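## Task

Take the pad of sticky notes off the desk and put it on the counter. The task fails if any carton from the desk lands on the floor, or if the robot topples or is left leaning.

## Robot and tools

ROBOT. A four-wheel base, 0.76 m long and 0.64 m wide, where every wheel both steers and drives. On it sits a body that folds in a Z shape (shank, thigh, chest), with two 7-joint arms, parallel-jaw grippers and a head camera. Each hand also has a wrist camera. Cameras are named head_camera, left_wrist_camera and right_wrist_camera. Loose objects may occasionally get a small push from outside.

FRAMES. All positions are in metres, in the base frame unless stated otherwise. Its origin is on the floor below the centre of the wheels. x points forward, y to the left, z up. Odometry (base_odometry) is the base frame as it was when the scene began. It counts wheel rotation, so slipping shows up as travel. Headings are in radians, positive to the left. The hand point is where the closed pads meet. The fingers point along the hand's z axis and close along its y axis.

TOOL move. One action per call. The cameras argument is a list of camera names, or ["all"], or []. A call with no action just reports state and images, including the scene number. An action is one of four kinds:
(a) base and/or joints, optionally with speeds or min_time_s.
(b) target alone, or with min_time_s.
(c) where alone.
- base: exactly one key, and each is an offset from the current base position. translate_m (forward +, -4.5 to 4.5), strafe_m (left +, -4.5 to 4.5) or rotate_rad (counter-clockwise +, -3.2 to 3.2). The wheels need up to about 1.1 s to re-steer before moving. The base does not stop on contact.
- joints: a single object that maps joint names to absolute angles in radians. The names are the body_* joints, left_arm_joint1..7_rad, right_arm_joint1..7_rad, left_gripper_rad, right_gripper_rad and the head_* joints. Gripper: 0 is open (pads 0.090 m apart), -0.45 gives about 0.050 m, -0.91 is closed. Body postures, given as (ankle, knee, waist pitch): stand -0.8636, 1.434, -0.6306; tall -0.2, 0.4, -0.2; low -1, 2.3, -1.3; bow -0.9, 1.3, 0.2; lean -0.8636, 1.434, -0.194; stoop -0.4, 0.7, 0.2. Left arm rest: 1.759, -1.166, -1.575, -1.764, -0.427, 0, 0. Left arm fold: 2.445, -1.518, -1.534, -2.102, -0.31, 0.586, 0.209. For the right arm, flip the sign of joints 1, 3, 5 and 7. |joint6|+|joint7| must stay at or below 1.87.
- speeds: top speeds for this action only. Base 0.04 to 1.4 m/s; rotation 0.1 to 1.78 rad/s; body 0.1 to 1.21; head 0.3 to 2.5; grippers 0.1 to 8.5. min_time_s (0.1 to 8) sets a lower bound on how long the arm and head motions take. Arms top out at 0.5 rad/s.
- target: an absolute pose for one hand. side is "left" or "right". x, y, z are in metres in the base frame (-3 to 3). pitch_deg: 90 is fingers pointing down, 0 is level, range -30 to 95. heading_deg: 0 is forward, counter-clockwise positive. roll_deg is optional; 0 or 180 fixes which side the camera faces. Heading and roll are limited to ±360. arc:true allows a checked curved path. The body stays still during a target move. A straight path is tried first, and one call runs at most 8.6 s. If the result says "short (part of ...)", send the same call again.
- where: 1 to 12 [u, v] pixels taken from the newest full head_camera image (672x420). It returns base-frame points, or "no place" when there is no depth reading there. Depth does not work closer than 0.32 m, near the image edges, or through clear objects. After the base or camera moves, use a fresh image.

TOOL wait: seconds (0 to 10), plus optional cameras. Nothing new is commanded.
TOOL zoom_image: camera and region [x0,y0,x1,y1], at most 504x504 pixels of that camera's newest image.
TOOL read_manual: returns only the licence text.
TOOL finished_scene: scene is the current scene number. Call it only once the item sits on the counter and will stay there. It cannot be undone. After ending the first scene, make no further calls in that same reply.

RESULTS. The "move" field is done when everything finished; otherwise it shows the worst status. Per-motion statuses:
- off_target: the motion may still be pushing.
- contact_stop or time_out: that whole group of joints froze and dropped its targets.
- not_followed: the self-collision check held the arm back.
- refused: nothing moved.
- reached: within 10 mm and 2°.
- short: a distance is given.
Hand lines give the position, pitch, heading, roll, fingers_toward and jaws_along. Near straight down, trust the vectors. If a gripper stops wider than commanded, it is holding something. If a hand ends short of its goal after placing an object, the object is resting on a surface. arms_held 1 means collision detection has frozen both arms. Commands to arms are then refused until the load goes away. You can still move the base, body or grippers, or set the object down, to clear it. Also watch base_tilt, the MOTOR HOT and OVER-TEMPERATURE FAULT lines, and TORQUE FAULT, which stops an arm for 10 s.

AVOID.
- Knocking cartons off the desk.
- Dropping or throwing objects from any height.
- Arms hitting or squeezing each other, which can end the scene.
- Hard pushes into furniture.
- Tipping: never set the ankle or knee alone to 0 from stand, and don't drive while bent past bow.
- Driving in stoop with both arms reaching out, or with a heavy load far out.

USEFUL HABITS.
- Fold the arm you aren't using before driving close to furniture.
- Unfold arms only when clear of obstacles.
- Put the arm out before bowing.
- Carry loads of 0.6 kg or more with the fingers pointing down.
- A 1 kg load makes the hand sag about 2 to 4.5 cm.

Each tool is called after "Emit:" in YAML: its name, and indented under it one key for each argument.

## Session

Emit:
move:
  joints: {"head_yaw_rad":1.4}
  cameras: ["head_camera"]

Emit:
move:
  joints: {"head_yaw_rad":-1.4}
  cameras: ["head_camera"]

Scene clock: 1.93 s.
Joint torques (N m): left_arm=[-17.43 10.84 -5.96 -13.93 0.03 -2.56 0.05] | right_arm=[14.69 7.61 5.85 -14.03 -0.08 -2.37 0.05]
move: done
base_odometry: x=+0.000 y=+0.000 heading=+0.000
turned_by_wheels: +0.000
turned_by_imu: +0.000
base_tilt: forward=+0.1 right=+0.8
base_status: not commanded
joint_positions: body_ankle_rad=-0.864 body_knee_rad=+1.434 body_waist_pitch_rad=-0.631 body_waist_roll_rad=+0.000 body_waist_yaw_rad=+0.000 left_arm_joint1_rad=+1.737 left_arm_joint2_rad=-1.164 left_arm_joint3_rad=-1.607 left_arm_joint4_rad=-1.798 left_arm_joint5_rad=-0.436 left_arm_joint6_rad=-0.012 left_arm_joint7_rad=-0.008 left_gripper_rad=+0.000 right_arm_joint1_rad=-1.779 right_arm_joint2_rad=-1.191 right_arm_joint3_rad=+1.554 right_arm_joint4_rad=-1.726 right_arm_joint5_rad=+0.418 right_arm_joint6_rad=+0.064 right_arm_joint7_rad=+0.013 right_gripper_rad=+0.000 head_yaw_rad=+1.400 head_roll_rad=+0.000 head_pitch_rad=+0.000
joint_status: all done
arms_held: 0
arms_held_load: -
chest: x=+0.0060 y=+0.0000 z=+1.1944 quat_wxyz=(+1.000, +0.000, -0.030, +0.000) (m; base frame)
head_camera_pose: x=-0.0392 y=+0.1030 z=+1.5574 quat_wxyz=(+0.560, -0.823, +0.040, -0.085) (m; base frame)
left_hand: x=+0.6065 y=+0.3274 z=+0.9894 quat_wxyz=(+0.033, +0.660, -0.014, +0.750) pitch_deg=-7.4 heading_deg=-3.8 roll_deg=+178.7 fingers_toward=(+0.99, -0.06, +0.13) jaws_along=(-0.07, -1.00, +0.02) (m; base frame)
right_hand: x=+0.5958 y=-0.3072 z=+0.8862 quat_wxyz=(+0.046, -0.732, -0.015, -0.679) pitch_deg=+4.2 heading_deg=+5.0 roll_deg=+182.7 fingers_toward=(+0.99, +0.09, -0.07) jaws_along=(+0.08, -1.00, -0.05) (m; base frame)
pictures: head_camera
camera_calibration:
head_camera: T_world_to_cam=[[0.982392, -0.160829, 0.0950815, -0.0929477], [0.0292431, -0.370276, -0.928461, 1.48535], [0.18453, 0.914893, -0.359053, 0.472178], [0, 0, 0, 1]] pos_world=[-0.0392564, 0.103048, 1.55746]

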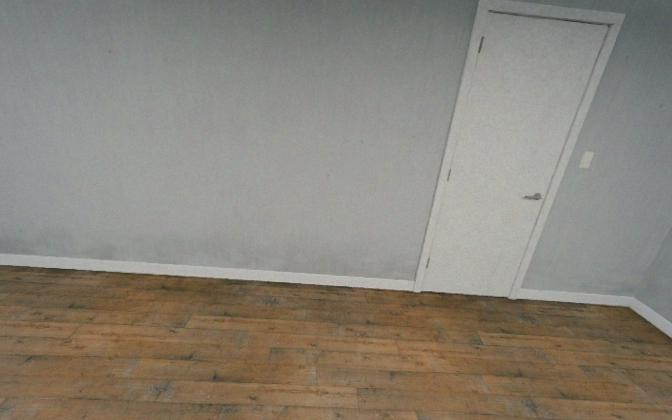

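Scene clock: 5.27 s.
Joint torques (N m): left_arm=[-16.91 10.54 -6.04 -13.96 0.03 -2.58 0.14] | right_arm=[14.81 7.55 5.68 -14.16 0.09 -2.41 0.04]
move: done
base_odometry: x=+0.000 y=+0.000 heading=+0.000
turned_by_wheels: +0.000
turned_by_imu: +0.000
base_tilt: forward=+0.2 right=+0.9
base_status: not commanded
joint_positions: body_ankle_rad=-0.864 body_knee_rad=+1.434 body_waist_pitch_rad=-0.631 body_waist_roll_rad=+0.000 body_waist_yaw_rad=+0.000 left_arm_joint1_rad=+1.737 left_arm_joint2_rad=-1.164 left_arm_joint3_rad=-1.607 left_arm_joint4_rad=-1.798 left_arm_joint5_rad=-0.436 left_arm_joint6_rad=-0.012 left_arm_joint7_rad=-0.008 left_gripper_rad=+0.000 right_arm_joint1_rad=-1.779 right_arm_joint2_rad=-1.191 right_arm_joint3_rad=+1.554 right_arm_joint4_rad=-1.726 right_arm_joint5_rad=+0.418 right_arm_joint6_rad=+0.064 right_arm_joint7_rad=+0.013 right_gripper_rad=+0.000 head_yaw_rad=-1.400 head_roll_rad=+0.000 head_pitch_rad=+0.000
joint_status: all done
arms_held: 0
arms_held_load: -
chest: x=+0.0060 y=+0.0000 z=+1.1944 quat_wxyz=(+1.000, +0.000, -0.030, +0.000) (m; base frame)
head_camera_pose: x=+0.0152 y=-0.0936 z=+1.5607 quat_wxyz=(+0.060, -0.067, +0.822, -0.563) (m; base frame)
left_hand: x=+0.6065 y=+0.3274 z=+0.9894 quat_wxyz=(+0.033, +0.660, -0.014, +0.750) pitch_deg=-7.4 heading_deg=-3.8 roll_deg=+178.7 fingers_toward=(+0.99, -0.06, +0.13) jaws_along=(-0.07, -1.00, +0.02) (m; base frame)
right_hand: x=+0.5958 y=-0.3072 z=+0.8862 quat_wxyz=(+0.046, -0.732, -0.015, -0.679) pitch_deg=+4.2 heading_deg=+5.0 roll_deg=+182.7 fingers_toward=(+0.99, +0.09, -0.07) jaws_along=(+0.08, -1.00, -0.05) (m; base frame)
pictures: head_camera
camera_calibration:
head_camera: T_world_to_cam=[[-0.98358, -0.17894, -0.0234617, 0.0348432], [-0.0428366, 0.357767, -0.932828, 1.49008], [0.175314, -0.916506, -0.359557, 0.472664], [0, 0, 0, 1]] pos_world=[0.0152362, -0.0936666, 1.56076]

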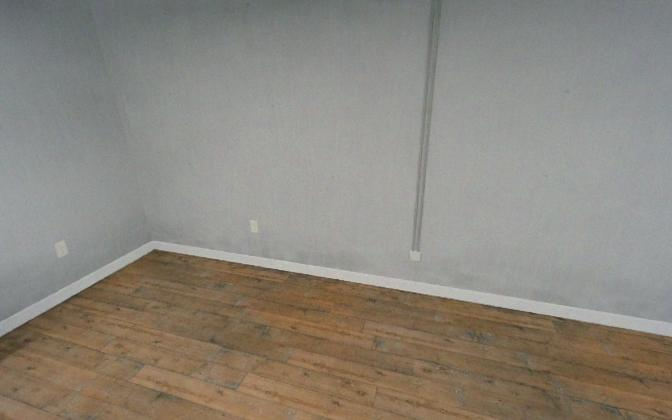

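Emit:
move:
  joints: {"head_yaw_rad":0,"left_arm_joint1_rad":2.445,"left_arm_joint2_rad":-1.518,"left_arm_joint3_rad":-1.534,"left_arm_joint4_rad":-2.102,"left_arm_joint5_rad":-0.31,"left_arm_joint6_rad":0.586,"left_arm_joint7_rad":0.209,"body_ankle_rad":-0.2,"body_knee_rad":0.4,"body_waist_pitch_rad":-0.2}
  cameras: ["head_camera"]

Scene clock: 11.07 s.
Joint torques (N m): left_arm=[4.98 -0.66 0.09 -13.92 0.49 -1.04 0.24] | right_arm=[13.47 8.12 5.83 -13.91 0.07 -2.34 0.04]
move: done
base_odometry: x=+0.000 y=+0.000 heading=+0.000
turned_by_wheels: +0.000
turned_by_imu: -0.001
base_tilt: forward=+0.1 right=+0.9
base_status: not commanded
joint_positions: body_ankle_rad=-0.200 body_knee_rad=+0.400 body_waist_pitch_rad=-0.200 body_waist_roll_rad=+0.000 body_waist_yaw_rad=+0.000 left_arm_joint1_rad=+2.443 left_arm_joint2_rad=-1.515 left_arm_joint3_rad=-1.535 left_arm_joint4_rad=-2.101 left_arm_joint5_rad=-0.311 left_arm_joint6_rad=+0.584 left_arm_joint7_rad=+0.207 left_gripper_rad=+0.000 right_arm_joint1_rad=-1.779 right_arm_joint2_rad=-1.191 right_arm_joint3_rad=+1.554 right_arm_joint4_rad=-1.726 right_arm_joint5_rad=+0.418 right_arm_joint6_rad=+0.064 right_arm_joint7_rad=+0.013 right_gripper_rad=+0.000 head_yaw_rad=+0.000 head_roll_rad=+0.000 head_pitch_rad=+0.000
joint_status: all done
arms_held: 0
arms_held_load: -
chest: x=+0.1058 y=+0.0000 z=+1.3667 quat_wxyz=(+1.000, +0.000, +0.000, +0.000) (m; base frame)
head_camera_pose: x=+0.1926 y=+0.0277 z=+1.7318 quat_wxyz=(+0.388, -0.595, +0.575, -0.406) (m; base frame)
left_hand: x=+0.3596 y=+0.2407 z=+0.8006 quat_wxyz=(+0.030, +0.949, +0.095, +0.300) pitch_deg=+54.9 heading_deg=+0.0 roll_deg=+168.6 fingers_toward=(+0.58, +0.00, -0.82) jaws_along=(+0.16, -0.98, +0.11) (m; base frame)
right_hand: x=+0.6761 y=-0.3072 z=+1.0236 quat_wxyz=(+0.046, -0.752, -0.014, -0.657) pitch_deg=+7.6 heading_deg=+5.1 roll_deg=+183.0 fingers_toward=(+0.99, +0.09, -0.13) jaws_along=(+0.08, -1.00, -0.05) (m; base frame)
pictures: head_camera
camera_calibration:
head_camera: T_world_to_cam=[[0.0091394, -0.999315, 0.0358641, -0.0362449], [-0.369299, -0.0367032, -0.928585, 1.6803], [0.929266, -0.00475786, -0.369382, 0.460908], [0, 0, 0, 1]] pos_world=[0.19256, 0.0276453, 1.73186]

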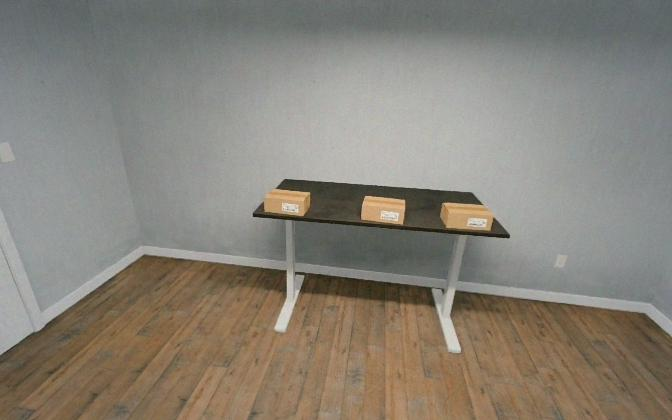

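Emit:
move:
  where:
    - [256,213]
    - [506,235]
    - [290,194]
    - [383,199]
    - [466,207]

Emit:
zoom_image:
  camera: "head_camera"
  region: [240, 160, 520, 260]

Scene clock: 11.63 s.
Joint torques (N m): left_arm=[4.78 -0.59 0.25 -13.91 0.58 -1.09 0.2] | right_arm=[12.53 8.1 5.5 -14.06 0.06 -2.42 0.04]
base_odometry: x=+0.000 y=+0.000 heading=+0.000
turned_by_wheels: +0.000
turned_by_imu: +0.000
base_tilt: forward=+0.2 right=+0.8
where, head_camera: pixel (256, 213): x +1.969, y +0.493, z +0.984; pixel (506, 235): x +1.821, y -0.939, z +0.969; pixel (290, 194): x +2.084, y +0.304, z +1.073; pixel (383, 199): x +2.044, y -0.269, z +1.077; pixel (466, 207): x +1.980, y -0.755, z +1.068. By the robot's depth camera.
base_status: not commanded
joint_positions: body_ankle_rad=-0.200 body_knee_rad=+0.400 body_waist_pitch_rad=-0.200 body_waist_roll_rad=+0.000 body_waist_yaw_rad=+0.000 left_arm_joint1_rad=+2.443 left_arm_joint2_rad=-1.515 left_arm_joint3_rad=-1.535 left_arm_joint4_rad=-2.101 left_arm_joint5_rad=-0.311 left_arm_joint6_rad=+0.584 left_arm_joint7_rad=+0.207 left_gripper_rad=+0.000 right_arm_joint1_rad=-1.779 right_arm_joint2_rad=-1.191 right_arm_joint3_rad=+1.554 right_arm_joint4_rad=-1.726 right_arm_joint5_rad=+0.418 right_arm_joint6_rad=+0.064 right_arm_joint7_rad=+0.013 right_gripper_rad=+0.000 head_yaw_rad=+0.000 head_roll_rad=+0.000 head_pitch_rad=+0.000
joint_status: all done
arms_held: 0
arms_held_load: -
chest: x=+0.1058 y=+0.0000 z=+1.3667 quat_wxyz=(+1.000, +0.000, +0.000, +0.000) (m; base frame)
head_camera_pose: x=+0.1926 y=+0.0277 z=+1.7318 quat_wxyz=(+0.388, -0.595, +0.575, -0.406) (m; base frame)
left_hand: x=+0.3596 y=+0.2407 z=+0.8006 quat_wxyz=(+0.030, +0.949, +0.095, +0.300) pitch_deg=+54.9 heading_deg=+0.0 roll_deg=+168.6 fingers_toward=(+0.58, +0.00, -0.82) jaws_along=(+0.16, -0.98, +0.11) (m; base frame)
right_hand: x=+0.6761 y=-0.3072 z=+1.0236 quat_wxyz=(+0.046, -0.752, -0.014, -0.657) pitch_deg=+7.6 heading_deg=+5.1 roll_deg=+183.0 fingers_toward=(+0.99, +0.09, -0.13) jaws_along=(+0.08, -1.00, -0.05) (m; base frame)
pictures: none

Scaled by 1.800.
This view is cut from an older image: the scene may have changed since it was taken.

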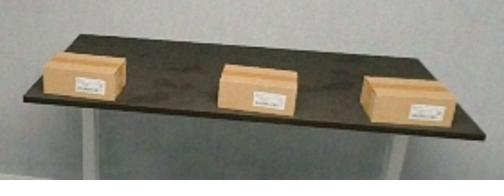

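Emit:
move:
  base: {"rotate_rad":-0.103}
  joints: {"body_ankle_rad":-0.4,"body_knee_rad":0.7,"body_waist_pitch_rad":0.2}

Emit:
move:
  base: {"translate_m":0.95}
  cameras: ["head_camera"]

Emit:
move:
  target: {"side":"right","x":0.8,"y":-0.15,"z":1.2,"pitch_deg":60,"heading_deg":0,"arc":true}

Emit:
move:
  base: {"translate_m":0.3}
  cameras: ["head_camera","right_wrist_camera"]

Scene clock: 15.60 s.
Joint torques (N m): left_arm=[16.27 -0.47 0.3 -8.52 0.42 -0.01 0.29] | right_arm=[-0.38 5.97 3.98 -11.55 0.02 -1.98 0.08]
move: done
base_odometry: x=+0.000 y=+0.000 heading=-0.103
turned_by_wheels: -0.103
turned_by_imu: -0.103
base_tilt: forward=+0.3 right=+1.0
base_status: done
joint_positions: body_ankle_rad=-0.400 body_knee_rad=+0.700 body_waist_pitch_rad=+0.200 body_waist_roll_rad=+0.000 body_waist_yaw_rad=+0.000 left_arm_joint1_rad=+2.444 left_arm_joint2_rad=-1.515 left_arm_joint3_rad=-1.534 left_arm_joint4_rad=-2.101 left_arm_joint5_rad=-0.311 left_arm_joint6_rad=+0.585 left_arm_joint7_rad=+0.208 left_gripper_rad=+0.000 right_arm_joint1_rad=-1.780 right_arm_joint2_rad=-1.191 right_arm_joint3_rad=+1.555 right_arm_joint4_rad=-1.726 right_arm_joint5_rad=+0.418 right_arm_joint6_rad=+0.064 right_arm_joint7_rad=+0.013 right_gripper_rad=+0.000 head_yaw_rad=+0.000 head_roll_rad=+0.000 head_pitch_rad=+0.000
joint_status: all done
arms_held: 0
arms_held_load: -
chest: x=+0.2935 y=+0.0000 z=+1.2801 quat_wxyz=(+0.969, +0.000, +0.247, +0.000) (m; base frame)
head_camera_pose: x=+0.5447 y=+0.0276 z=+1.5589 quat_wxyz=(+0.234, -0.677, +0.653, -0.246) (m; base frame)
left_hand: x=+0.2441 y=+0.2403 z=+0.6619 quat_wxyz=(+0.006, +0.993, +0.099, +0.056) pitch_deg=+83.6 heading_deg=-0.3 roll_deg=+168.2 fingers_toward=(+0.11, +0.00, -0.99) jaws_along=(+0.20, -0.98, +0.02) (m; base frame)
right_hand: x=+0.6293 y=-0.3074 z=+0.7056 quat_wxyz=(+0.048, -0.892, -0.002, -0.450) pitch_deg=+36.1 heading_deg=+6.2 roll_deg=+186.0 fingers_toward=(+0.80, +0.09, -0.59) jaws_along=(+0.05, -1.00, -0.08) (m; base frame)
pictures: none

Scene clock: 20.23 s.
Joint torques (N m): left_arm=[16.64 -0.63 0.33 -7.92 0.41 -0.15 0.37] | right_arm=[-1.52 6.51 4.39 -11.63 0.01 -2.04 0.11]
move: done
base_odometry: x=+0.945 y=-0.094 heading=-0.100
turned_by_wheels: +0.002
turned_by_imu: +0.000
base_tilt: forward=+0.1 right=+0.9
base_status: done
joint_positions: body_ankle_rad=-0.400 body_knee_rad=+0.700 body_waist_pitch_rad=+0.200 body_waist_roll_rad=+0.000 body_waist_yaw_rad=+0.000 left_arm_joint1_rad=+2.444 left_arm_joint2_rad=-1.515 left_arm_joint3_rad=-1.534 left_arm_joint4_rad=-2.102 left_arm_joint5_rad=-0.311 left_arm_joint6_rad=+0.585 left_arm_joint7_rad=+0.208 left_gripper_rad=+0.000 right_arm_joint1_rad=-1.778 right_arm_joint2_rad=-1.191 right_arm_joint3_rad=+1.554 right_arm_joint4_rad=-1.726 right_arm_joint5_rad=+0.418 right_arm_joint6_rad=+0.064 right_arm_joint7_rad=+0.013 right_gripper_rad=+0.000 head_yaw_rad=+0.000 head_roll_rad=+0.000 head_pitch_rad=+0.000
joint_status: not commanded
arms_held: 0
arms_held_load: -
chest: x=+0.2936 y=+0.0000 z=+1.2801 quat_wxyz=(+0.969, +0.000, +0.248, +0.000) (m; base frame)
head_camera_pose: x=+0.5449 y=+0.0276 z=+1.5588 quat_wxyz=(+0.234, -0.677, +0.653, -0.246) (m; base frame)
left_hand: x=+0.2447 y=+0.2402 z=+0.6620 quat_wxyz=(+0.006, +0.993, +0.099, +0.056) pitch_deg=+83.5 heading_deg=-0.4 roll_deg=+168.2 fingers_toward=(+0.11, +0.00, -0.99) jaws_along=(+0.20, -0.98, +0.02) (m; base frame)
right_hand: x=+0.6302 y=-0.3073 z=+0.7060 quat_wxyz=(+0.048, -0.891, -0.002, -0.451) pitch_deg=+36.1 heading_deg=+6.2 roll_deg=+186.0 fingers_toward=(+0.80, +0.09, -0.59) jaws_along=(+0.05, -1.00, -0.08) (m; base frame)
pictures: head_camera
camera_calibration:
head_camera: T_world_to_cam=[[0.0251501, -0.999318, 0.0270193, -0.0281941], [-0.769549, -0.036605, -0.637538, 1.41409], [0.638092, -0.0047585, -0.769945, 0.85267], [0, 0, 0, 1]] pos_world=[0.544839, 0.0276454, 1.55881]

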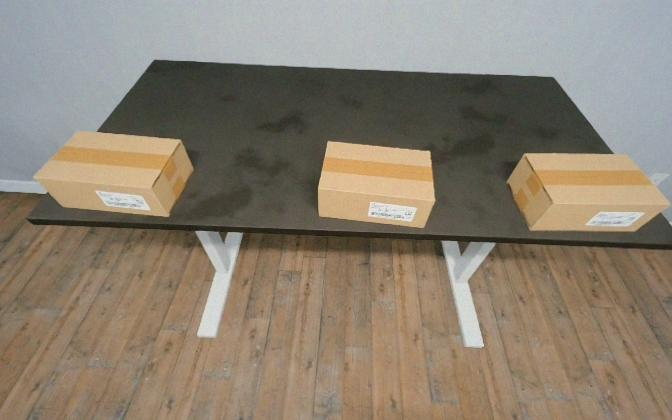

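Scene clock: 27.83 s.
Joint torques (N m): left_arm=[16.45 -0.45 0.3 -7.87 0.41 -0.06 0.31] | right_arm=[23.2 0.22 6.35 12.27 -1.05 -0.84 -0.32]
move: done
base_odometry: x=+0.945 y=-0.094 heading=-0.100
turned_by_wheels: +0.000
turned_by_imu: -0.001
base_tilt: forward=+0.3 right=+0.8
base_status: not commanded
joint_positions: body_ankle_rad=-0.400 body_knee_rad=+0.700 body_waist_pitch_rad=+0.200 body_waist_roll_rad=+0.000 body_waist_yaw_rad=+0.000 left_arm_joint1_rad=+2.444 left_arm_joint2_rad=-1.516 left_arm_joint3_rad=-1.534 left_arm_joint4_rad=-2.102 left_arm_joint5_rad=-0.311 left_arm_joint6_rad=+0.585 left_arm_joint7_rad=+0.208 left_gripper_rad=+0.000 right_arm_joint1_rad=-1.407 right_arm_joint2_rad=+1.257 right_arm_joint3_rad=+2.137 right_arm_joint4_rad=-1.765 right_arm_joint5_rad=-2.956 right_arm_joint6_rad=+0.552 right_arm_joint7_rad=-0.718 right_gripper_rad=+0.000 head_yaw_rad=+0.000 head_roll_rad=+0.000 head_pitch_rad=+0.000
joint_status: not commanded
arms_held: 0
arms_held_load: -
chest: x=+0.2936 y=+0.0000 z=+1.2801 quat_wxyz=(+0.969, +0.000, +0.248, +0.000) (m; base frame)
head_camera_pose: x=+0.5449 y=+0.0276 z=+1.5588 quat_wxyz=(+0.234, -0.677, +0.654, -0.246) (m; base frame)
left_hand: x=+0.2447 y=+0.2402 z=+0.6620 quat_wxyz=(+0.006, +0.993, +0.099, +0.056) pitch_deg=+83.5 heading_deg=-0.4 roll_deg=+168.1 fingers_toward=(+0.11, +0.00, -0.99) jaws_along=(+0.20, -0.98, +0.02) (m; base frame)
right_hand: x=+0.7999 y=-0.1498 z=+1.1987 quat_wxyz=(-0.002, +0.966, -0.001, +0.257) pitch_deg=+60.2 heading_deg=+0.3 roll_deg=+180.5 fingers_toward=(+0.50, +0.00, -0.87) jaws_along=(+0.00, -1.00, +0.00) (m; base frame)
right_hand_status: reached (checked arc, to end with the hand's camera side down, planned for 7.1 s): 1 mm and 0.3 deg off.
pictures: none

Scene clock: 30.40 s.
Joint torques (N m): left_arm=[16.85 -0.27 0.22 -7.7 0.33 -0.16 0.33] | right_arm=[22.37 -0.17 6.2 12.25 -1.04 -1.02 -0.31]
move: done
base_odometry: x=+1.244 y=-0.124 heading=-0.100
turned_by_wheels: +0.001
turned_by_imu: +0.000
base_tilt: forward=+0.3 right=+0.9
base_status: done
joint_positions: body_ankle_rad=-0.400 body_knee_rad=+0.700 body_waist_pitch_rad=+0.200 body_waist_roll_rad=+0.000 body_waist_yaw_rad=+0.000 left_arm_joint1_rad=+2.443 left_arm_joint2_rad=-1.516 left_arm_joint3_rad=-1.534 left_arm_joint4_rad=-2.102 left_arm_joint5_rad=-0.311 left_arm_joint6_rad=+0.585 left_arm_joint7_rad=+0.208 left_gripper_rad=+0.000 right_arm_joint1_rad=-1.406 right_arm_joint2_rad=+1.257 right_arm_joint3_rad=+2.137 right_arm_joint4_rad=-1.765 right_arm_joint5_rad=-2.957 right_arm_joint6_rad=+0.552 right_arm_joint7_rad=-0.719 right_gripper_rad=+0.000 head_yaw_rad=+0.000 head_roll_rad=+0.000 head_pitch_rad=+0.000
joint_status: not commanded
arms_held: 0
arms_held_load: -
chest: x=+0.2938 y=+0.0000 z=+1.2800 quat_wxyz=(+0.969, +0.000, +0.248, +0.000) (m; base frame)
head_camera_pose: x=+0.5451 y=+0.0276 z=+1.5587 quat_wxyz=(+0.234, -0.677, +0.654, -0.246) (m; base frame)
left_hand: x=+0.2453 y=+0.2402 z=+0.6620 quat_wxyz=(+0.006, +0.993, +0.100, +0.056) pitch_deg=+83.5 heading_deg=-0.4 roll_deg=+168.1 fingers_toward=(+0.11, +0.00, -0.99) jaws_along=(+0.20, -0.98, +0.02) (m; base frame)
right_hand: x=+0.8000 y=-0.1499 z=+1.1990 quat_wxyz=(-0.001, +0.966, -0.001, +0.258) pitch_deg=+60.1 heading_deg=+0.2 roll_deg=+180.3 fingers_toward=(+0.50, +0.00, -0.87) jaws_along=(+0.00, -1.00, +0.00) (m; base frame)
pictures: head_camera, right_wrist_camera
camera_calibration:
head_camera: T_world_to_cam=[[0.0250777, -0.999322, 0.0269504, -0.0280494], [-0.769691, -0.0365043, -0.637372, 1.414], [0.637924, -0.00475966, -0.770085, 0.852775], [0, 0, 0, 1]] pos_world=[0.545039, 0.0276455, 1.55871]
right_wrist_camera: T_world_to_cam=[[-0.0226807, 0.999739, 0.00283459, 0.159745], [0.484083, 0.00850135, 0.874981, -1.42854], [0.874728, 0.0212174, -0.484149, 0.0221263], [0, 0, 0, 1]] pos_world=[0.675799, -0.148029, 1.2602]

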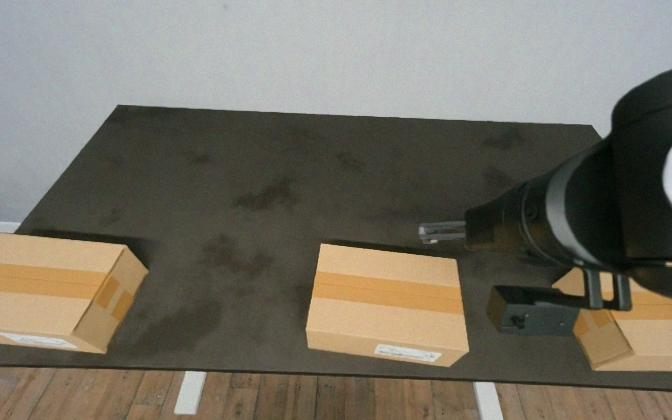

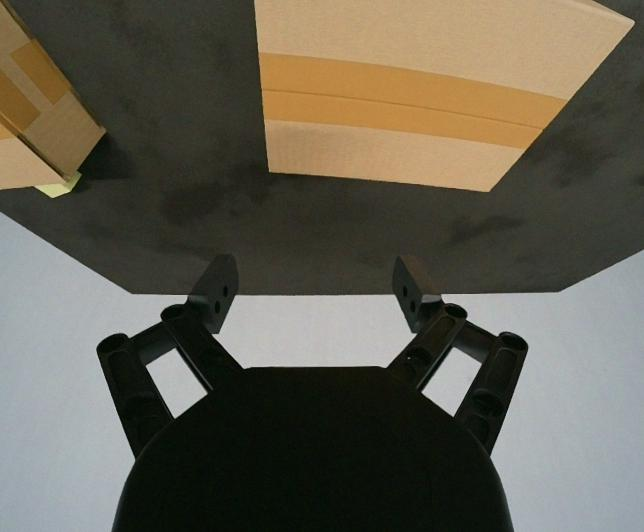

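Emit:
move:
  base: {"strafe_m":-0.51}
  cameras: ["head_camera","right_wrist_camera"]

Emit:
zoom_image:
  camera: "head_camera"
  region: [290, 190, 430, 300]

Scene clock: 35.67 s.
Joint torques (N m): left_arm=[16.56 1.3 0.4 -7.75 0.32 -0.09 0.21] | right_arm=[21.98 -0.14 6.13 12.41 -1.15 -0.92 0.01]
move: done
base_odometry: x=+1.194 y=-0.631 heading=-0.104
turned_by_wheels: -0.004
turned_by_imu: +0.002
base_tilt: forward=+0.2 right=+0.9
base_status: done
joint_positions: body_ankle_rad=-0.400 body_knee_rad=+0.700 body_waist_pitch_rad=+0.200 body_waist_roll_rad=+0.000 body_waist_yaw_rad=+0.000 left_arm_joint1_rad=+2.445 left_arm_joint2_rad=-1.519 left_arm_joint3_rad=-1.534 left_arm_joint4_rad=-2.102 left_arm_joint5_rad=-0.311 left_arm_joint6_rad=+0.585 left_arm_joint7_rad=+0.208 left_gripper_rad=+0.000 right_arm_joint1_rad=-1.405 right_arm_joint2_rad=+1.258 right_arm_joint3_rad=+2.138 right_arm_joint4_rad=-1.765 right_arm_joint5_rad=-2.957 right_arm_joint6_rad=+0.552 right_arm_joint7_rad=-0.720 right_gripper_rad=+0.000 head_yaw_rad=+0.000 head_roll_rad=+0.000 head_pitch_rad=+0.000
joint_status: not commanded
arms_held: 0
arms_held_load: -
chest: x=+0.2938 y=+0.0000 z=+1.2800 quat_wxyz=(+0.969, +0.000, +0.248, +0.000) (m; base frame)
head_camera_pose: x=+0.5451 y=+0.0276 z=+1.5587 quat_wxyz=(+0.234, -0.677, +0.654, -0.246) (m; base frame)
left_hand: x=+0.2444 y=+0.2398 z=+0.6620 quat_wxyz=(+0.006, +0.993, +0.101, +0.056) pitch_deg=+83.6 heading_deg=-0.3 roll_deg=+168.1 fingers_toward=(+0.11, +0.00, -0.99) jaws_along=(+0.20, -0.98, +0.02) (m; base frame)
right_hand: x=+0.8000 y=-0.1500 z=+1.1992 quat_wxyz=(+0.000, +0.966, +0.000, +0.258) pitch_deg=+60.1 heading_deg=+0.0 roll_deg=+180.1 fingers_toward=(+0.50, +0.00, -0.87) jaws_along=(+0.00, -1.00, +0.00) (m; base frame)
pictures: head_camera, right_wrist_camera
camera_calibration:
head_camera: T_world_to_cam=[[0.0250632, -0.999326, 0.0268099, -0.0278222], [-0.769691, -0.0364035, -0.637378, 1.414], [0.637924, -0.00466058, -0.770085, 0.852772], [0, 0, 0, 1]] pos_world=[0.545039, 0.0276456, 1.55871]
right_wrist_camera: T_world_to_cam=[[-0.0230441, 0.999734, 0.000507133, 0.162822], [0.483526, 0.0107014, 0.875264, -1.42828], [0.875026, 0.0204149, -0.483645, 0.0212145], [0, 0, 0, 1]] pos_world=[0.675798, -0.147927, 1.2603]

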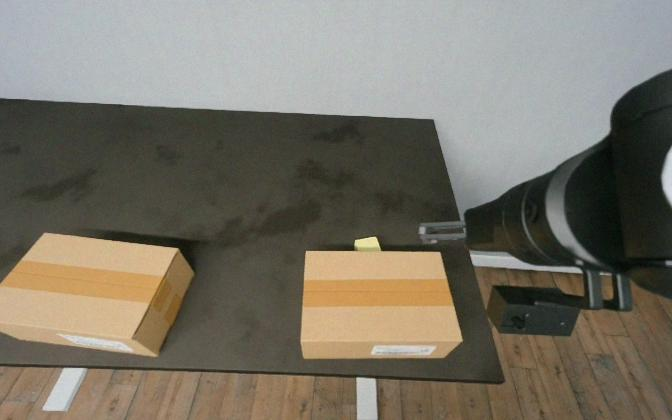

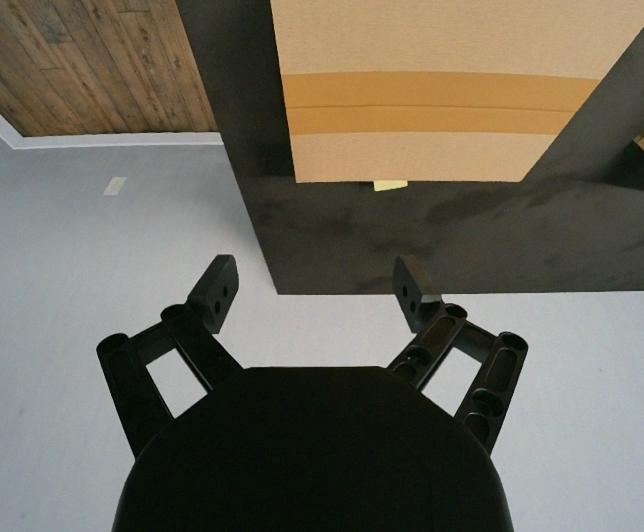

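Scaled by 3.600.

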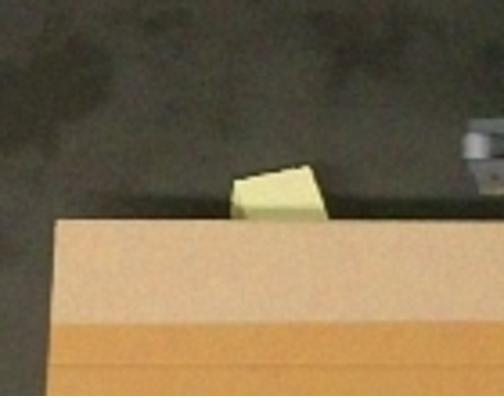

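Emit:
move:
  where:
    - [357,242]
    - [375,238]
    - [367,244]
    - [379,248]
    - [306,252]
    - [440,253]
    - [368,241]

Emit:
move:
  base: {"translate_m":0.23}
  cameras: ["head_camera","right_wrist_camera"]

Emit:
zoom_image:
  camera: "head_camera"
  region: [300, 300, 460, 420]

Scene clock: 37.00 s.
Joint torques (N m): left_arm=[16.29 1.01 0.31 -7.71 0.41 -0.06 0.23] | right_arm=[22.32 -0.68 6.03 12.58 -0.96 -0.94 -0.02]
base_odometry: x=+1.194 y=-0.631 heading=-0.104
turned_by_wheels: +0.000
turned_by_imu: +0.000
base_tilt: forward=+0.2 right=+0.8
where, head_camera: pixel (357, 242): x +0.926, y -0.023, z +0.994; pixel (375, 238): x +0.938, y -0.062, z +0.994; pixel (367, 244): x +0.922, y -0.044, z +0.994; pixel (379, 248): x +0.913, y -0.069, z +0.994; pixel (306, 252): x +0.858, y +0.076, z +1.057; pixel (440, 253): x +0.866, y -0.170, z +1.057; pixel (368, 241): x +0.931, y -0.047, z +0.992. By the robot's depth camera.
base_status: done
joint_positions: body_ankle_rad=-0.400 body_knee_rad=+0.700 body_waist_pitch_rad=+0.200 body_waist_roll_rad=+0.000 body_waist_yaw_rad=+0.000 left_arm_joint1_rad=+2.445 left_arm_joint2_rad=-1.519 left_arm_joint3_rad=-1.534 left_arm_joint4_rad=-2.102 left_arm_joint5_rad=-0.311 left_arm_joint6_rad=+0.585 left_arm_joint7_rad=+0.208 left_gripper_rad=+0.000 right_arm_joint1_rad=-1.405 right_arm_joint2_rad=+1.258 right_arm_joint3_rad=+2.138 right_arm_joint4_rad=-1.765 right_arm_joint5_rad=-2.957 right_arm_joint6_rad=+0.552 right_arm_joint7_rad=-0.720 right_gripper_rad=+0.000 head_yaw_rad=+0.000 head_roll_rad=+0.000 head_pitch_rad=+0.000
joint_status: not commanded
arms_held: 0
arms_held_load: -
chest: x=+0.2938 y=+0.0000 z=+1.2800 quat_wxyz=(+0.969, +0.000, +0.248, +0.000) (m; base frame)
head_camera_pose: x=+0.5451 y=+0.0276 z=+1.5587 quat_wxyz=(+0.234, -0.677, +0.654, -0.246) (m; base frame)
left_hand: x=+0.2444 y=+0.2398 z=+0.6620 quat_wxyz=(+0.006, +0.993, +0.101, +0.056) pitch_deg=+83.6 heading_deg=-0.3 roll_deg=+168.1 fingers_toward=(+0.11, +0.00, -0.99) jaws_along=(+0.20, -0.98, +0.02) (m; base frame)
right_hand: x=+0.8000 y=-0.1500 z=+1.1992 quat_wxyz=(+0.000, +0.966, +0.000, +0.258) pitch_deg=+60.1 heading_deg=+0.0 roll_deg=+180.1 fingers_toward=(+0.50, +0.00, -0.87) jaws_along=(+0.00, -1.00, +0.00) (m; base frame)
pictures: none

Scene clock: 40.20 s.
Joint torques (N m): left_arm=[16.94 1.31 0.39 -7.7 0.31 -0.12 0.26] | right_arm=[22.03 -0.55 6.24 12.32 -0.93 -0.83 -0.05]
move: done
base_odometry: x=+1.423 y=-0.655 heading=-0.104
turned_by_wheels: +0.000
turned_by_imu: -0.004
base_tilt: forward=+0.2 right=+0.8
base_status: done
joint_positions: body_ankle_rad=-0.400 body_knee_rad=+0.700 body_waist_pitch_rad=+0.200 body_waist_roll_rad=+0.000 body_waist_yaw_rad=+0.000 left_arm_joint1_rad=+2.444 left_arm_joint2_rad=-1.519 left_arm_joint3_rad=-1.534 left_arm_joint4_rad=-2.102 left_arm_joint5_rad=-0.311 left_arm_joint6_rad=+0.585 left_arm_joint7_rad=+0.208 left_gripper_rad=+0.000 right_arm_joint1_rad=-1.405 right_arm_joint2_rad=+1.258 right_arm_joint3_rad=+2.138 right_arm_joint4_rad=-1.766 right_arm_joint5_rad=-2.957 right_arm_joint6_rad=+0.552 right_arm_joint7_rad=-0.720 right_gripper_rad=+0.000 head_yaw_rad=+0.000 head_roll_rad=+0.000 head_pitch_rad=+0.000
joint_status: not commanded
arms_held: 0
arms_held_load: -
chest: x=+0.2936 y=+0.0000 z=+1.2800 quat_wxyz=(+0.969, +0.000, +0.248, +0.000) (m; base frame)
head_camera_pose: x=+0.5449 y=+0.0276 z=+1.5587 quat_wxyz=(+0.234, -0.677, +0.654, -0.246) (m; base frame)
left_hand: x=+0.2451 y=+0.2398 z=+0.6620 quat_wxyz=(+0.006, +0.993, +0.101, +0.056) pitch_deg=+83.5 heading_deg=-0.3 roll_deg=+168.1 fingers_toward=(+0.11, +0.00, -0.99) jaws_along=(+0.20, -0.98, +0.02) (m; base frame)
right_hand: x=+0.7999 y=-0.1500 z=+1.1993 quat_wxyz=(+0.000, +0.966, +0.000, +0.258) pitch_deg=+60.1 heading_deg=+0.0 roll_deg=+180.1 fingers_toward=(+0.50, +0.00, -0.87) jaws_along=(+0.00, -1.00, +0.00) (m; base frame)
pictures: head_camera, right_wrist_camera
camera_calibration:
head_camera: T_world_to_cam=[[0.0250616, -0.999326, 0.0268118, -0.0278218], [-0.769642, -0.0364038, -0.637438, 1.41399], [0.637984, -0.00466029, -0.770035, 0.852726], [0, 0, 0, 1]] pos_world=[0.544939, 0.0276456, 1.55871]
right_wrist_camera: T_world_to_cam=[[-0.0230042, 0.999735, 0.000367779, 0.162965], [0.483406, 0.0108013, 0.87533, -1.42825], [0.875094, 0.020314, -0.483527, 0.0212282], [0, 0, 0, 1]] pos_world=[0.675598, -0.147927, 1.2604]

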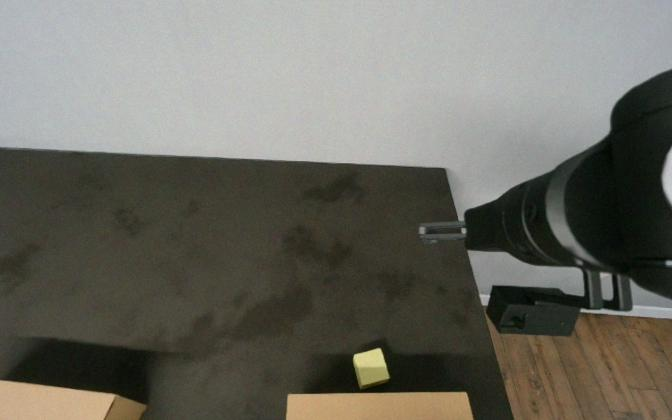

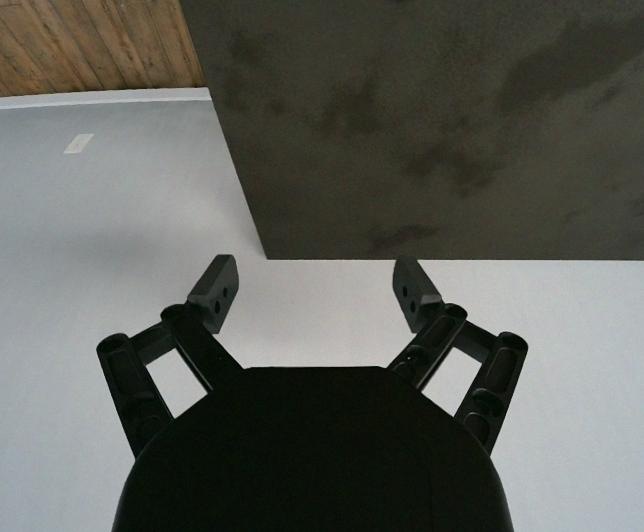

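Scaled by 3.150.

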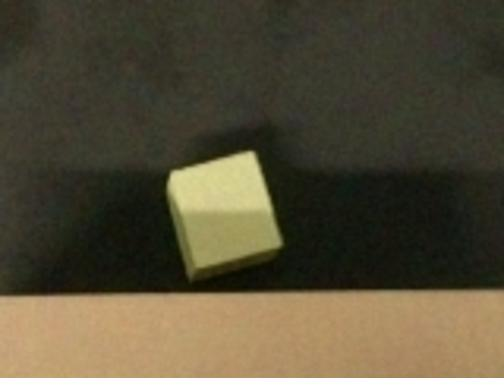

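Emit:
move:
  where:
    - [355,356]
    - [380,349]
    - [388,376]
    - [361,384]
    - [370,366]
    - [300,395]
    - [340,396]
    - [400,395]
    - [465,395]
    - [375,385]

Scene clock: 41.50 s.
Joint torques (N m): left_arm=[16.67 1.27 0.42 -7.63 0.34 -0.07 0.28] | right_arm=[22.18 -1.33 5.94 12.51 -1.07 -0.94 0.03]
base_odometry: x=+1.423 y=-0.655 heading=-0.104
turned_by_wheels: +0.000
turned_by_imu: +0.000
base_tilt: forward=+0.3 right=+0.8
where, head_camera: pixel (355, 356): x +0.700, y -0.016, z +0.993; pixel (380, 349): x +0.723, y -0.064, z +0.956; pixel (388, 376): x +0.672, y -0.069, z +0.990; pixel (361, 384): x +0.659, y -0.026, z +0.986; pixel (370, 366): x +0.685, y -0.040, z +0.994; pixel (300, 395): x +0.630, y +0.065, z +1.054; pixel (340, 396): x +0.630, y +0.010, z +1.054; pixel (400, 395): x +0.634, y -0.073, z +1.054; pixel (465, 395): x +0.636, y -0.164, z +1.054; pixel (375, 385): x +0.665, y -0.052, z +0.955. By the robot's depth camera.
base_status: done
joint_positions: body_ankle_rad=-0.400 body_knee_rad=+0.700 body_waist_pitch_rad=+0.200 body_waist_roll_rad=+0.000 body_waist_yaw_rad=+0.000 left_arm_joint1_rad=+2.444 left_arm_joint2_rad=-1.519 left_arm_joint3_rad=-1.534 left_arm_joint4_rad=-2.102 left_arm_joint5_rad=-0.311 left_arm_joint6_rad=+0.585 left_arm_joint7_rad=+0.208 left_gripper_rad=+0.000 right_arm_joint1_rad=-1.405 right_arm_joint2_rad=+1.258 right_arm_joint3_rad=+2.138 right_arm_joint4_rad=-1.766 right_arm_joint5_rad=-2.957 right_arm_joint6_rad=+0.552 right_arm_joint7_rad=-0.720 right_gripper_rad=+0.000 head_yaw_rad=+0.000 head_roll_rad=+0.000 head_pitch_rad=+0.000
joint_status: not commanded
arms_held: 0
arms_held_load: -
chest: x=+0.2936 y=+0.0000 z=+1.2800 quat_wxyz=(+0.969, +0.000, +0.248, +0.000) (m; base frame)
head_camera_pose: x=+0.5449 y=+0.0276 z=+1.5587 quat_wxyz=(+0.234, -0.677, +0.654, -0.246) (m; base frame)
left_hand: x=+0.2451 y=+0.2398 z=+0.6620 quat_wxyz=(+0.006, +0.993, +0.101, +0.056) pitch_deg=+83.5 heading_deg=-0.3 roll_deg=+168.1 fingers_toward=(+0.11, +0.00, -0.99) jaws_along=(+0.20, -0.98, +0.02) (m; base frame)
right_hand: x=+0.7999 y=-0.1500 z=+1.1993 quat_wxyz=(+0.000, +0.966, +0.000, +0.258) pitch_deg=+60.1 heading_deg=+0.0 roll_deg=+180.1 fingers_toward=(+0.50, +0.00, -0.87) jaws_along=(+0.00, -1.00, +0.00) (m; base frame)
pictures: none

Emit:
move:
  target: {"side":"right","x":0.686,"y":-0.043,"z":1.12,"pitch_deg":90,"heading_deg":13,"roll_deg":0,"arc":true}
  cameras: ["right_wrist_camera","head_camera"]

Scene clock: 43.53 s.
Joint torques (N m): left_arm=[16.85 1.53 0.35 -7.74 0.48 -0.1 0.26] | right_arm=[22.11 -0.67 6.07 12.19 -0.84 -0.95 -0.01]
move: refused
base_odometry: x=+1.423 y=-0.655 heading=-0.104
turned_by_wheels: +0.000
turned_by_imu: +0.000
base_tilt: forward=+0.1 right=+0.8
base_status: not commanded
joint_positions: body_ankle_rad=-0.400 body_knee_rad=+0.700 body_waist_pitch_rad=+0.200 body_waist_roll_rad=+0.000 body_waist_yaw_rad=+0.000 left_arm_joint1_rad=+2.444 left_arm_joint2_rad=-1.519 left_arm_joint3_rad=-1.534 left_arm_joint4_rad=-2.102 left_arm_joint5_rad=-0.311 left_arm_joint6_rad=+0.585 left_arm_joint7_rad=+0.208 left_gripper_rad=+0.000 right_arm_joint1_rad=-1.405 right_arm_joint2_rad=+1.258 right_arm_joint3_rad=+2.138 right_arm_joint4_rad=-1.766 right_arm_joint5_rad=-2.957 right_arm_joint6_rad=+0.552 right_arm_joint7_rad=-0.720 right_gripper_rad=+0.000 head_yaw_rad=+0.000 head_roll_rad=+0.000 head_pitch_rad=+0.000
joint_status: not commanded
arms_held: 0
arms_held_load: -
chest: x=+0.2936 y=+0.0000 z=+1.2800 quat_wxyz=(+0.969, +0.000, +0.248, +0.000) (m; base frame)
head_camera_pose: x=+0.5449 y=+0.0276 z=+1.5587 quat_wxyz=(+0.234, -0.677, +0.654, -0.246) (m; base frame)
left_hand: x=+0.2451 y=+0.2398 z=+0.6620 quat_wxyz=(+0.006, +0.993, +0.101, +0.056) pitch_deg=+83.5 heading_deg=-0.3 roll_deg=+168.1 fingers_toward=(+0.11, +0.00, -0.99) jaws_along=(+0.20, -0.98, +0.02) (m; base frame)
right_hand: x=+0.7999 y=-0.1500 z=+1.1993 quat_wxyz=(+0.000, +0.966, +0.000, +0.258) pitch_deg=+60.1 heading_deg=+0.0 roll_deg=+180.1 fingers_toward=(+0.50, +0.00, -0.87) jaws_along=(+0.00, -1.00, +0.00) (m; base frame)
right_hand_status: refused: the best posture that gets there brings the right wrist within 0.00 rad of the stop that joints 6 and 7 share (needs 0.10 rad clear). Nothing moved. A plan exists at "pitch_deg" 85 (an arc).
pictures: head_camera, right_wrist_camera
camera_calibration:
head_camera: T_world_to_cam=[[0.0250616, -0.999326, 0.0268118, -0.0278218], [-0.769642, -0.0364038, -0.637438, 1.41399], [0.637984, -0.00466029, -0.770035, 0.852726], [0, 0, 0, 1]] pos_world=[0.544939, 0.0276456, 1.55871]
right_wrist_camera: T_world_to_cam=[[-0.0230042, 0.999735, 0.000367779, 0.162965], [0.483406, 0.0108013, 0.87533, -1.42825], [0.875094, 0.020314, -0.483527, 0.0212282], [0, 0, 0, 1]] pos_world=[0.675598, -0.147927, 1.2604]

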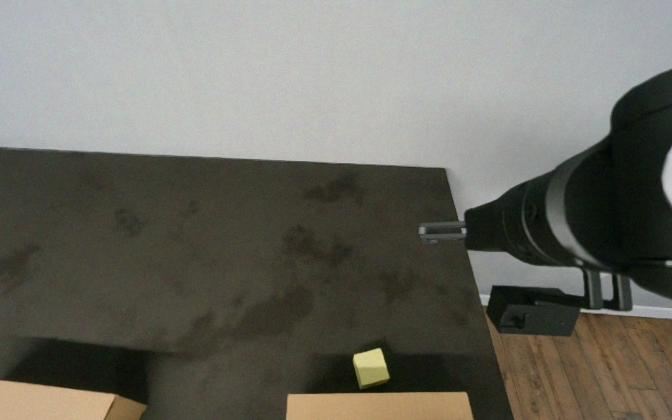

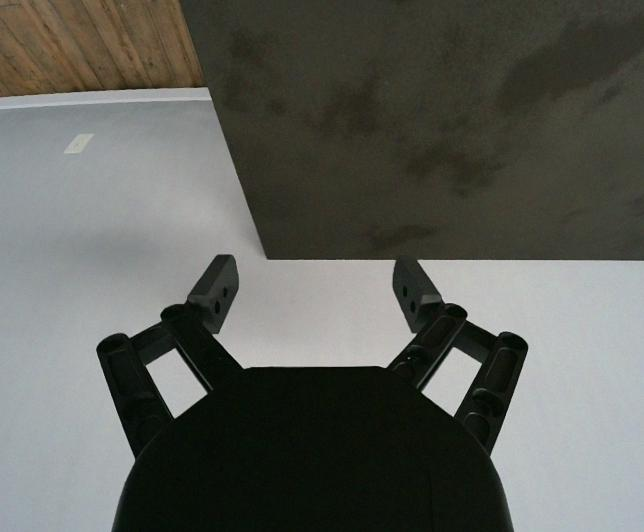

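Emit:
move:
  target: {"side":"right","x":0.69,"y":-0.043,"z":1.12,"pitch_deg":85,"heading_deg":13,"roll_deg":0,"arc":true}
  cameras: ["right_wrist_camera"]

Emit:
move:
  target: {"side":"right","x":0.69,"y":-0.043,"z":1.06,"pitch_deg":90,"heading_deg":13,"roll_deg":0}
  cameras: ["right_wrist_camera"]

Scene clock: 53.10 s.
Joint torques (N m): left_arm=[16.8 1.13 0.44 -7.65 0.35 -0.08 0.21] | right_arm=[21.26 -7.51 3.03 12.45 0.38 -0.09 0.17]
move: done
base_odometry: x=+1.423 y=-0.655 heading=-0.104
turned_by_wheels: +0.000
turned_by_imu: -0.001
base_tilt: forward=+0.3 right=+0.9
base_status: not commanded
joint_positions: body_ankle_rad=-0.400 body_knee_rad=+0.700 body_waist_pitch_rad=+0.200 body_waist_roll_rad=+0.000 body_waist_yaw_rad=+0.000 left_arm_joint1_rad=+2.444 left_arm_joint2_rad=-1.519 left_arm_joint3_rad=-1.534 left_arm_joint4_rad=-2.102 left_arm_joint5_rad=-0.311 left_arm_joint6_rad=+0.585 left_arm_joint7_rad=+0.208 left_gripper_rad=+0.000 right_arm_joint1_rad=-1.505 right_arm_joint2_rad=+1.608 right_arm_joint3_rad=+2.155 right_arm_joint4_rad=-1.619 right_arm_joint5_rad=+0.500 right_arm_joint6_rad=-0.911 right_arm_joint7_rad=+0.651 right_gripper_rad=+0.000 head_yaw_rad=+0.000 head_roll_rad=+0.000 head_pitch_rad=+0.000
joint_status: not commanded
arms_held: 0
arms_held_load: -
chest: x=+0.2936 y=+0.0000 z=+1.2800 quat_wxyz=(+0.969, +0.000, +0.248, +0.000) (m; base frame)
head_camera_pose: x=+0.5449 y=+0.0276 z=+1.5587 quat_wxyz=(+0.234, -0.677, +0.654, -0.246) (m; base frame)
left_hand: x=+0.2451 y=+0.2398 z=+0.6620 quat_wxyz=(+0.006, +0.993, +0.101, +0.056) pitch_deg=+83.5 heading_deg=-0.3 roll_deg=+168.1 fingers_toward=(+0.11, +0.00, -0.99) jaws_along=(+0.20, -0.98, +0.02) (m; base frame)
right_hand: x=+0.6908 y=-0.0431 z=+1.1210 quat_wxyz=(-0.045, +0.112, -0.993, -0.006) pitch_deg=+84.8 heading_deg=+12.9 roll_deg=+0.0 fingers_toward=(+0.09, +0.02, -1.00) jaws_along=(-0.22, +0.97, +0.00) (m; base frame)
right_hand_status: reached (checked arc, to end with the hand's camera side forward, planned for 7.3 s): 1 mm and 0.2 deg off.
pictures: right_wrist_camera
camera_calibration:
right_wrist_camera: T_world_to_cam=[[0.242664, -0.970029, 0.0125964, -0.228486], [-0.873324, -0.212781, 0.438211, 0.109408], [-0.422397, -0.117339, -0.898784, 1.43247], [0, 0, 0, 1]] pos_world=[0.756064, -0.0302742, 1.24241]

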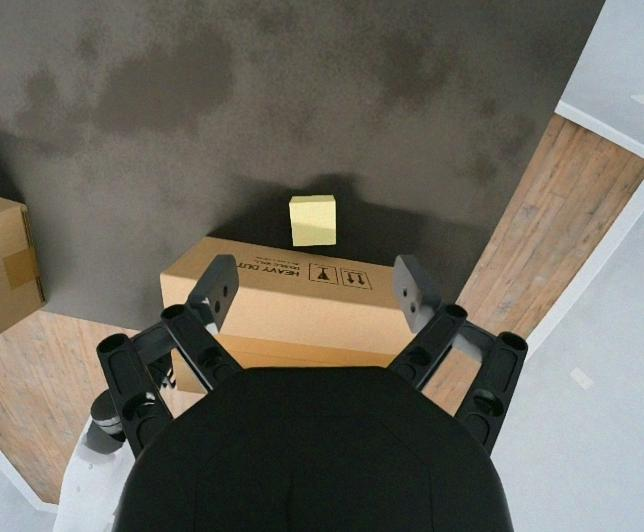

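Scene clock: 54.30 s.
Joint torques (N m): left_arm=[16.86 1.31 0.3 -7.72 0.24 -0.14 0.25] | right_arm=[24.66 -7.37 3.26 11.36 -0.41 0.1 -0.36]
move: done
base_odometry: x=+1.423 y=-0.655 heading=-0.104
turned_by_wheels: +0.000
turned_by_imu: +0.000
base_tilt: forward=+0.2 right=+0.8
base_status: not commanded
joint_positions: body_ankle_rad=-0.400 body_knee_rad=+0.700 body_waist_pitch_rad=+0.200 body_waist_roll_rad=+0.000 body_waist_yaw_rad=+0.000 left_arm_joint1_rad=+2.444 left_arm_joint2_rad=-1.519 left_arm_joint3_rad=-1.534 left_arm_joint4_rad=-2.102 left_arm_joint5_rad=-0.311 left_arm_joint6_rad=+0.585 left_arm_joint7_rad=+0.208 left_gripper_rad=+0.000 right_arm_joint1_rad=-1.672 right_arm_joint2_rad=+1.649 right_arm_joint3_rad=+2.132 right_arm_joint4_rad=-1.569 right_arm_joint5_rad=+0.452 right_arm_joint6_rad=-0.890 right_arm_joint7_rad=+0.619 right_gripper_rad=+0.000 head_yaw_rad=+0.000 head_roll_rad=+0.000 head_pitch_rad=+0.000
joint_status: not commanded
arms_held: 0
arms_held_load: -
chest: x=+0.2936 y=+0.0000 z=+1.2800 quat_wxyz=(+0.969, +0.000, +0.248, +0.000) (m; base frame)
head_camera_pose: x=+0.5449 y=+0.0276 z=+1.5588 quat_wxyz=(+0.234, -0.677, +0.654, -0.246) (m; base frame)
left_hand: x=+0.2451 y=+0.2398 z=+0.6620 quat_wxyz=(+0.006, +0.993, +0.101, +0.056) pitch_deg=+83.5 heading_deg=-0.3 roll_deg=+168.1 fingers_toward=(+0.11, +0.00, -0.99) jaws_along=(+0.20, -0.98, +0.02) (m; base frame)
right_hand: x=+0.6899 y=-0.0431 z=+1.0608 quat_wxyz=(+0.000, +0.113, -0.994, +0.000) pitch_deg=+90.0 heading_deg=+13.0 roll_deg=+0.0 fingers_toward=(+0.00, +0.00, -1.00) jaws_along=(-0.22, +0.97, +0.00) (m; base frame)
right_hand_status: reached (straight line, to end with the hand's camera side forward, planned for 0.7 s): 1 mm and 0.1 deg off.
pictures: right_wrist_camera
camera_calibration:
right_wrist_camera: T_world_to_cam=[[0.244361, -0.969623, 0.0109141, -0.226865], [-0.831051, -0.203613, 0.517587, 0.0220918], [-0.499642, -0.135548, -0.855561, 1.38464], [0, 0, 0, 1]] pos_world=[0.765622, -0.0277889, 1.17569]

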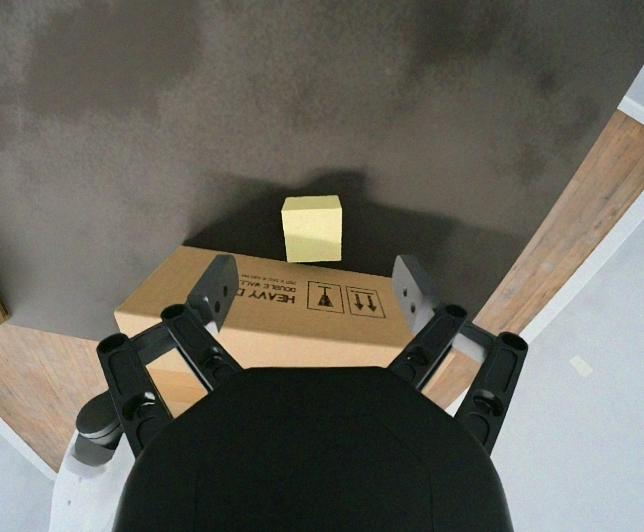

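Emit:
move:
  target: {"side":"right","x":0.688,"y":-0.043,"z":0.98,"pitch_deg":90,"heading_deg":13,"roll_deg":0}

Emit:
move:
  joints: {"right_gripper_rad":-0.75}
  cameras: ["right_wrist_camera"]

Scene clock: 57.10 s.
Joint torques (N m): left_arm=[16.52 1.27 0.31 -7.66 0.31 -0.14 0.21] | right_arm=[25.29 -6.21 3.81 9.71 -0.52 0.12 -0.36]
move: done
base_odometry: x=+1.423 y=-0.655 heading=-0.104
turned_by_wheels: +0.000
turned_by_imu: +0.000
base_tilt: forward=+0.2 right=+0.8
base_status: not commanded
joint_positions: body_ankle_rad=-0.400 body_knee_rad=+0.700 body_waist_pitch_rad=+0.200 body_waist_roll_rad=+0.000 body_waist_yaw_rad=+0.000 left_arm_joint1_rad=+2.444 left_arm_joint2_rad=-1.519 left_arm_joint3_rad=-1.534 left_arm_joint4_rad=-2.102 left_arm_joint5_rad=-0.311 left_arm_joint6_rad=+0.585 left_arm_joint7_rad=+0.208 left_gripper_rad=+0.000 right_arm_joint1_rad=-1.835 right_arm_joint2_rad=+1.669 right_arm_joint3_rad=+2.116 right_arm_joint4_rad=-1.614 right_arm_joint5_rad=+0.309 right_arm_joint6_rad=-0.711 right_arm_joint7_rad=+0.517 right_gripper_rad=+0.000 head_yaw_rad=+0.000 head_roll_rad=+0.000 head_pitch_rad=+0.000
joint_status: not commanded
arms_held: 0
arms_held_load: -
chest: x=+0.2936 y=+0.0000 z=+1.2800 quat_wxyz=(+0.969, +0.000, +0.248, +0.000) (m; base frame)
head_camera_pose: x=+0.5449 y=+0.0276 z=+1.5588 quat_wxyz=(+0.234, -0.677, +0.654, -0.246) (m; base frame)
left_hand: x=+0.2450 y=+0.2398 z=+0.6620 quat_wxyz=(+0.006, +0.993, +0.101, +0.056) pitch_deg=+83.5 heading_deg=-0.3 roll_deg=+168.1 fingers_toward=(+0.11, +0.00, -0.99) jaws_along=(+0.20, -0.98, +0.02) (m; base frame)
right_hand: x=+0.6879 y=-0.0431 z=+0.9807 quat_wxyz=(+0.000, +0.113, -0.994, +0.000) pitch_deg=+90.0 heading_deg=+13.0 roll_deg=+0.0 fingers_toward=(+0.00, +0.00, -1.00) jaws_along=(-0.22, +0.97, +0.00) (m; base frame)
right_hand_status: reached (straight line, to end with the hand's camera side forward, planned for 0.7 s): 1 mm and 0.1 deg off.
pictures: none

Scene clock: 58.23 s.
Joint torques (N m): left_arm=[16.75 1.25 0.32 -7.78 0.31 -0.12 0.26] | right_arm=[26.4 -6.59 3.82 9.58 -0.4 -0.07 -0.28]
move: off_target
base_odometry: x=+1.423 y=-0.655 heading=-0.104
turned_by_wheels: +0.000
turned_by_imu: +0.000
base_tilt: forward=+0.2 right=+0.8
base_status: not commanded
joint_positions: body_ankle_rad=-0.400 body_knee_rad=+0.700 body_waist_pitch_rad=+0.200 body_waist_roll_rad=+0.000 body_waist_yaw_rad=+0.000 left_arm_joint1_rad=+2.444 left_arm_joint2_rad=-1.519 left_arm_joint3_rad=-1.534 left_arm_joint4_rad=-2.102 left_arm_joint5_rad=-0.311 left_arm_joint6_rad=+0.585 left_arm_joint7_rad=+0.208 left_gripper_rad=+0.000 right_arm_joint1_rad=-1.835 right_arm_joint2_rad=+1.669 right_arm_joint3_rad=+2.116 right_arm_joint4_rad=-1.613 right_arm_joint5_rad=+0.309 right_arm_joint6_rad=-0.711 right_arm_joint7_rad=+0.517 right_gripper_rad=-0.489 head_yaw_rad=+0.000 head_roll_rad=+0.000 head_pitch_rad=+0.000
joint_status: right_gripper_rad off_target (ended at -0.489, target -0.750)
arms_held: 0
arms_held_load: -
chest: x=+0.2936 y=+0.0000 z=+1.2800 quat_wxyz=(+0.969, +0.000, +0.248, +0.000) (m; base frame)
head_camera_pose: x=+0.5449 y=+0.0276 z=+1.5588 quat_wxyz=(+0.234, -0.677, +0.654, -0.246) (m; base frame)
left_hand: x=+0.2450 y=+0.2398 z=+0.6620 quat_wxyz=(+0.006, +0.993, +0.101, +0.056) pitch_deg=+83.5 heading_deg=-0.3 roll_deg=+168.1 fingers_toward=(+0.11, +0.00, -0.99) jaws_along=(+0.20, -0.98, +0.02) (m; base frame)
right_hand: x=+0.6882 y=-0.0430 z=+0.9808 quat_wxyz=(+0.000, +0.113, -0.994, +0.000) pitch_deg=+89.9 heading_deg=+12.9 roll_deg=+0.0 fingers_toward=(+0.00, +0.00, -1.00) jaws_along=(-0.22, +0.97, +0.00) (m; base frame)
pictures: right_wrist_camera
camera_calibration:
right_wrist_camera: T_world_to_cam=[[0.243898, -0.96974, 0.010889, -0.225104], [-0.831474, -0.203317, 0.517024, 0.0629983], [-0.499165, -0.135155, -0.855902, 1.31547], [0, 0, 0, 1]] pos_world=[0.763919, -0.0276915, 1.09579]

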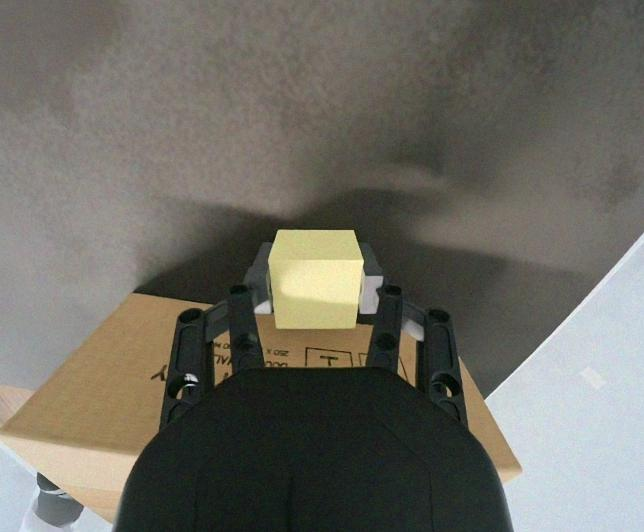

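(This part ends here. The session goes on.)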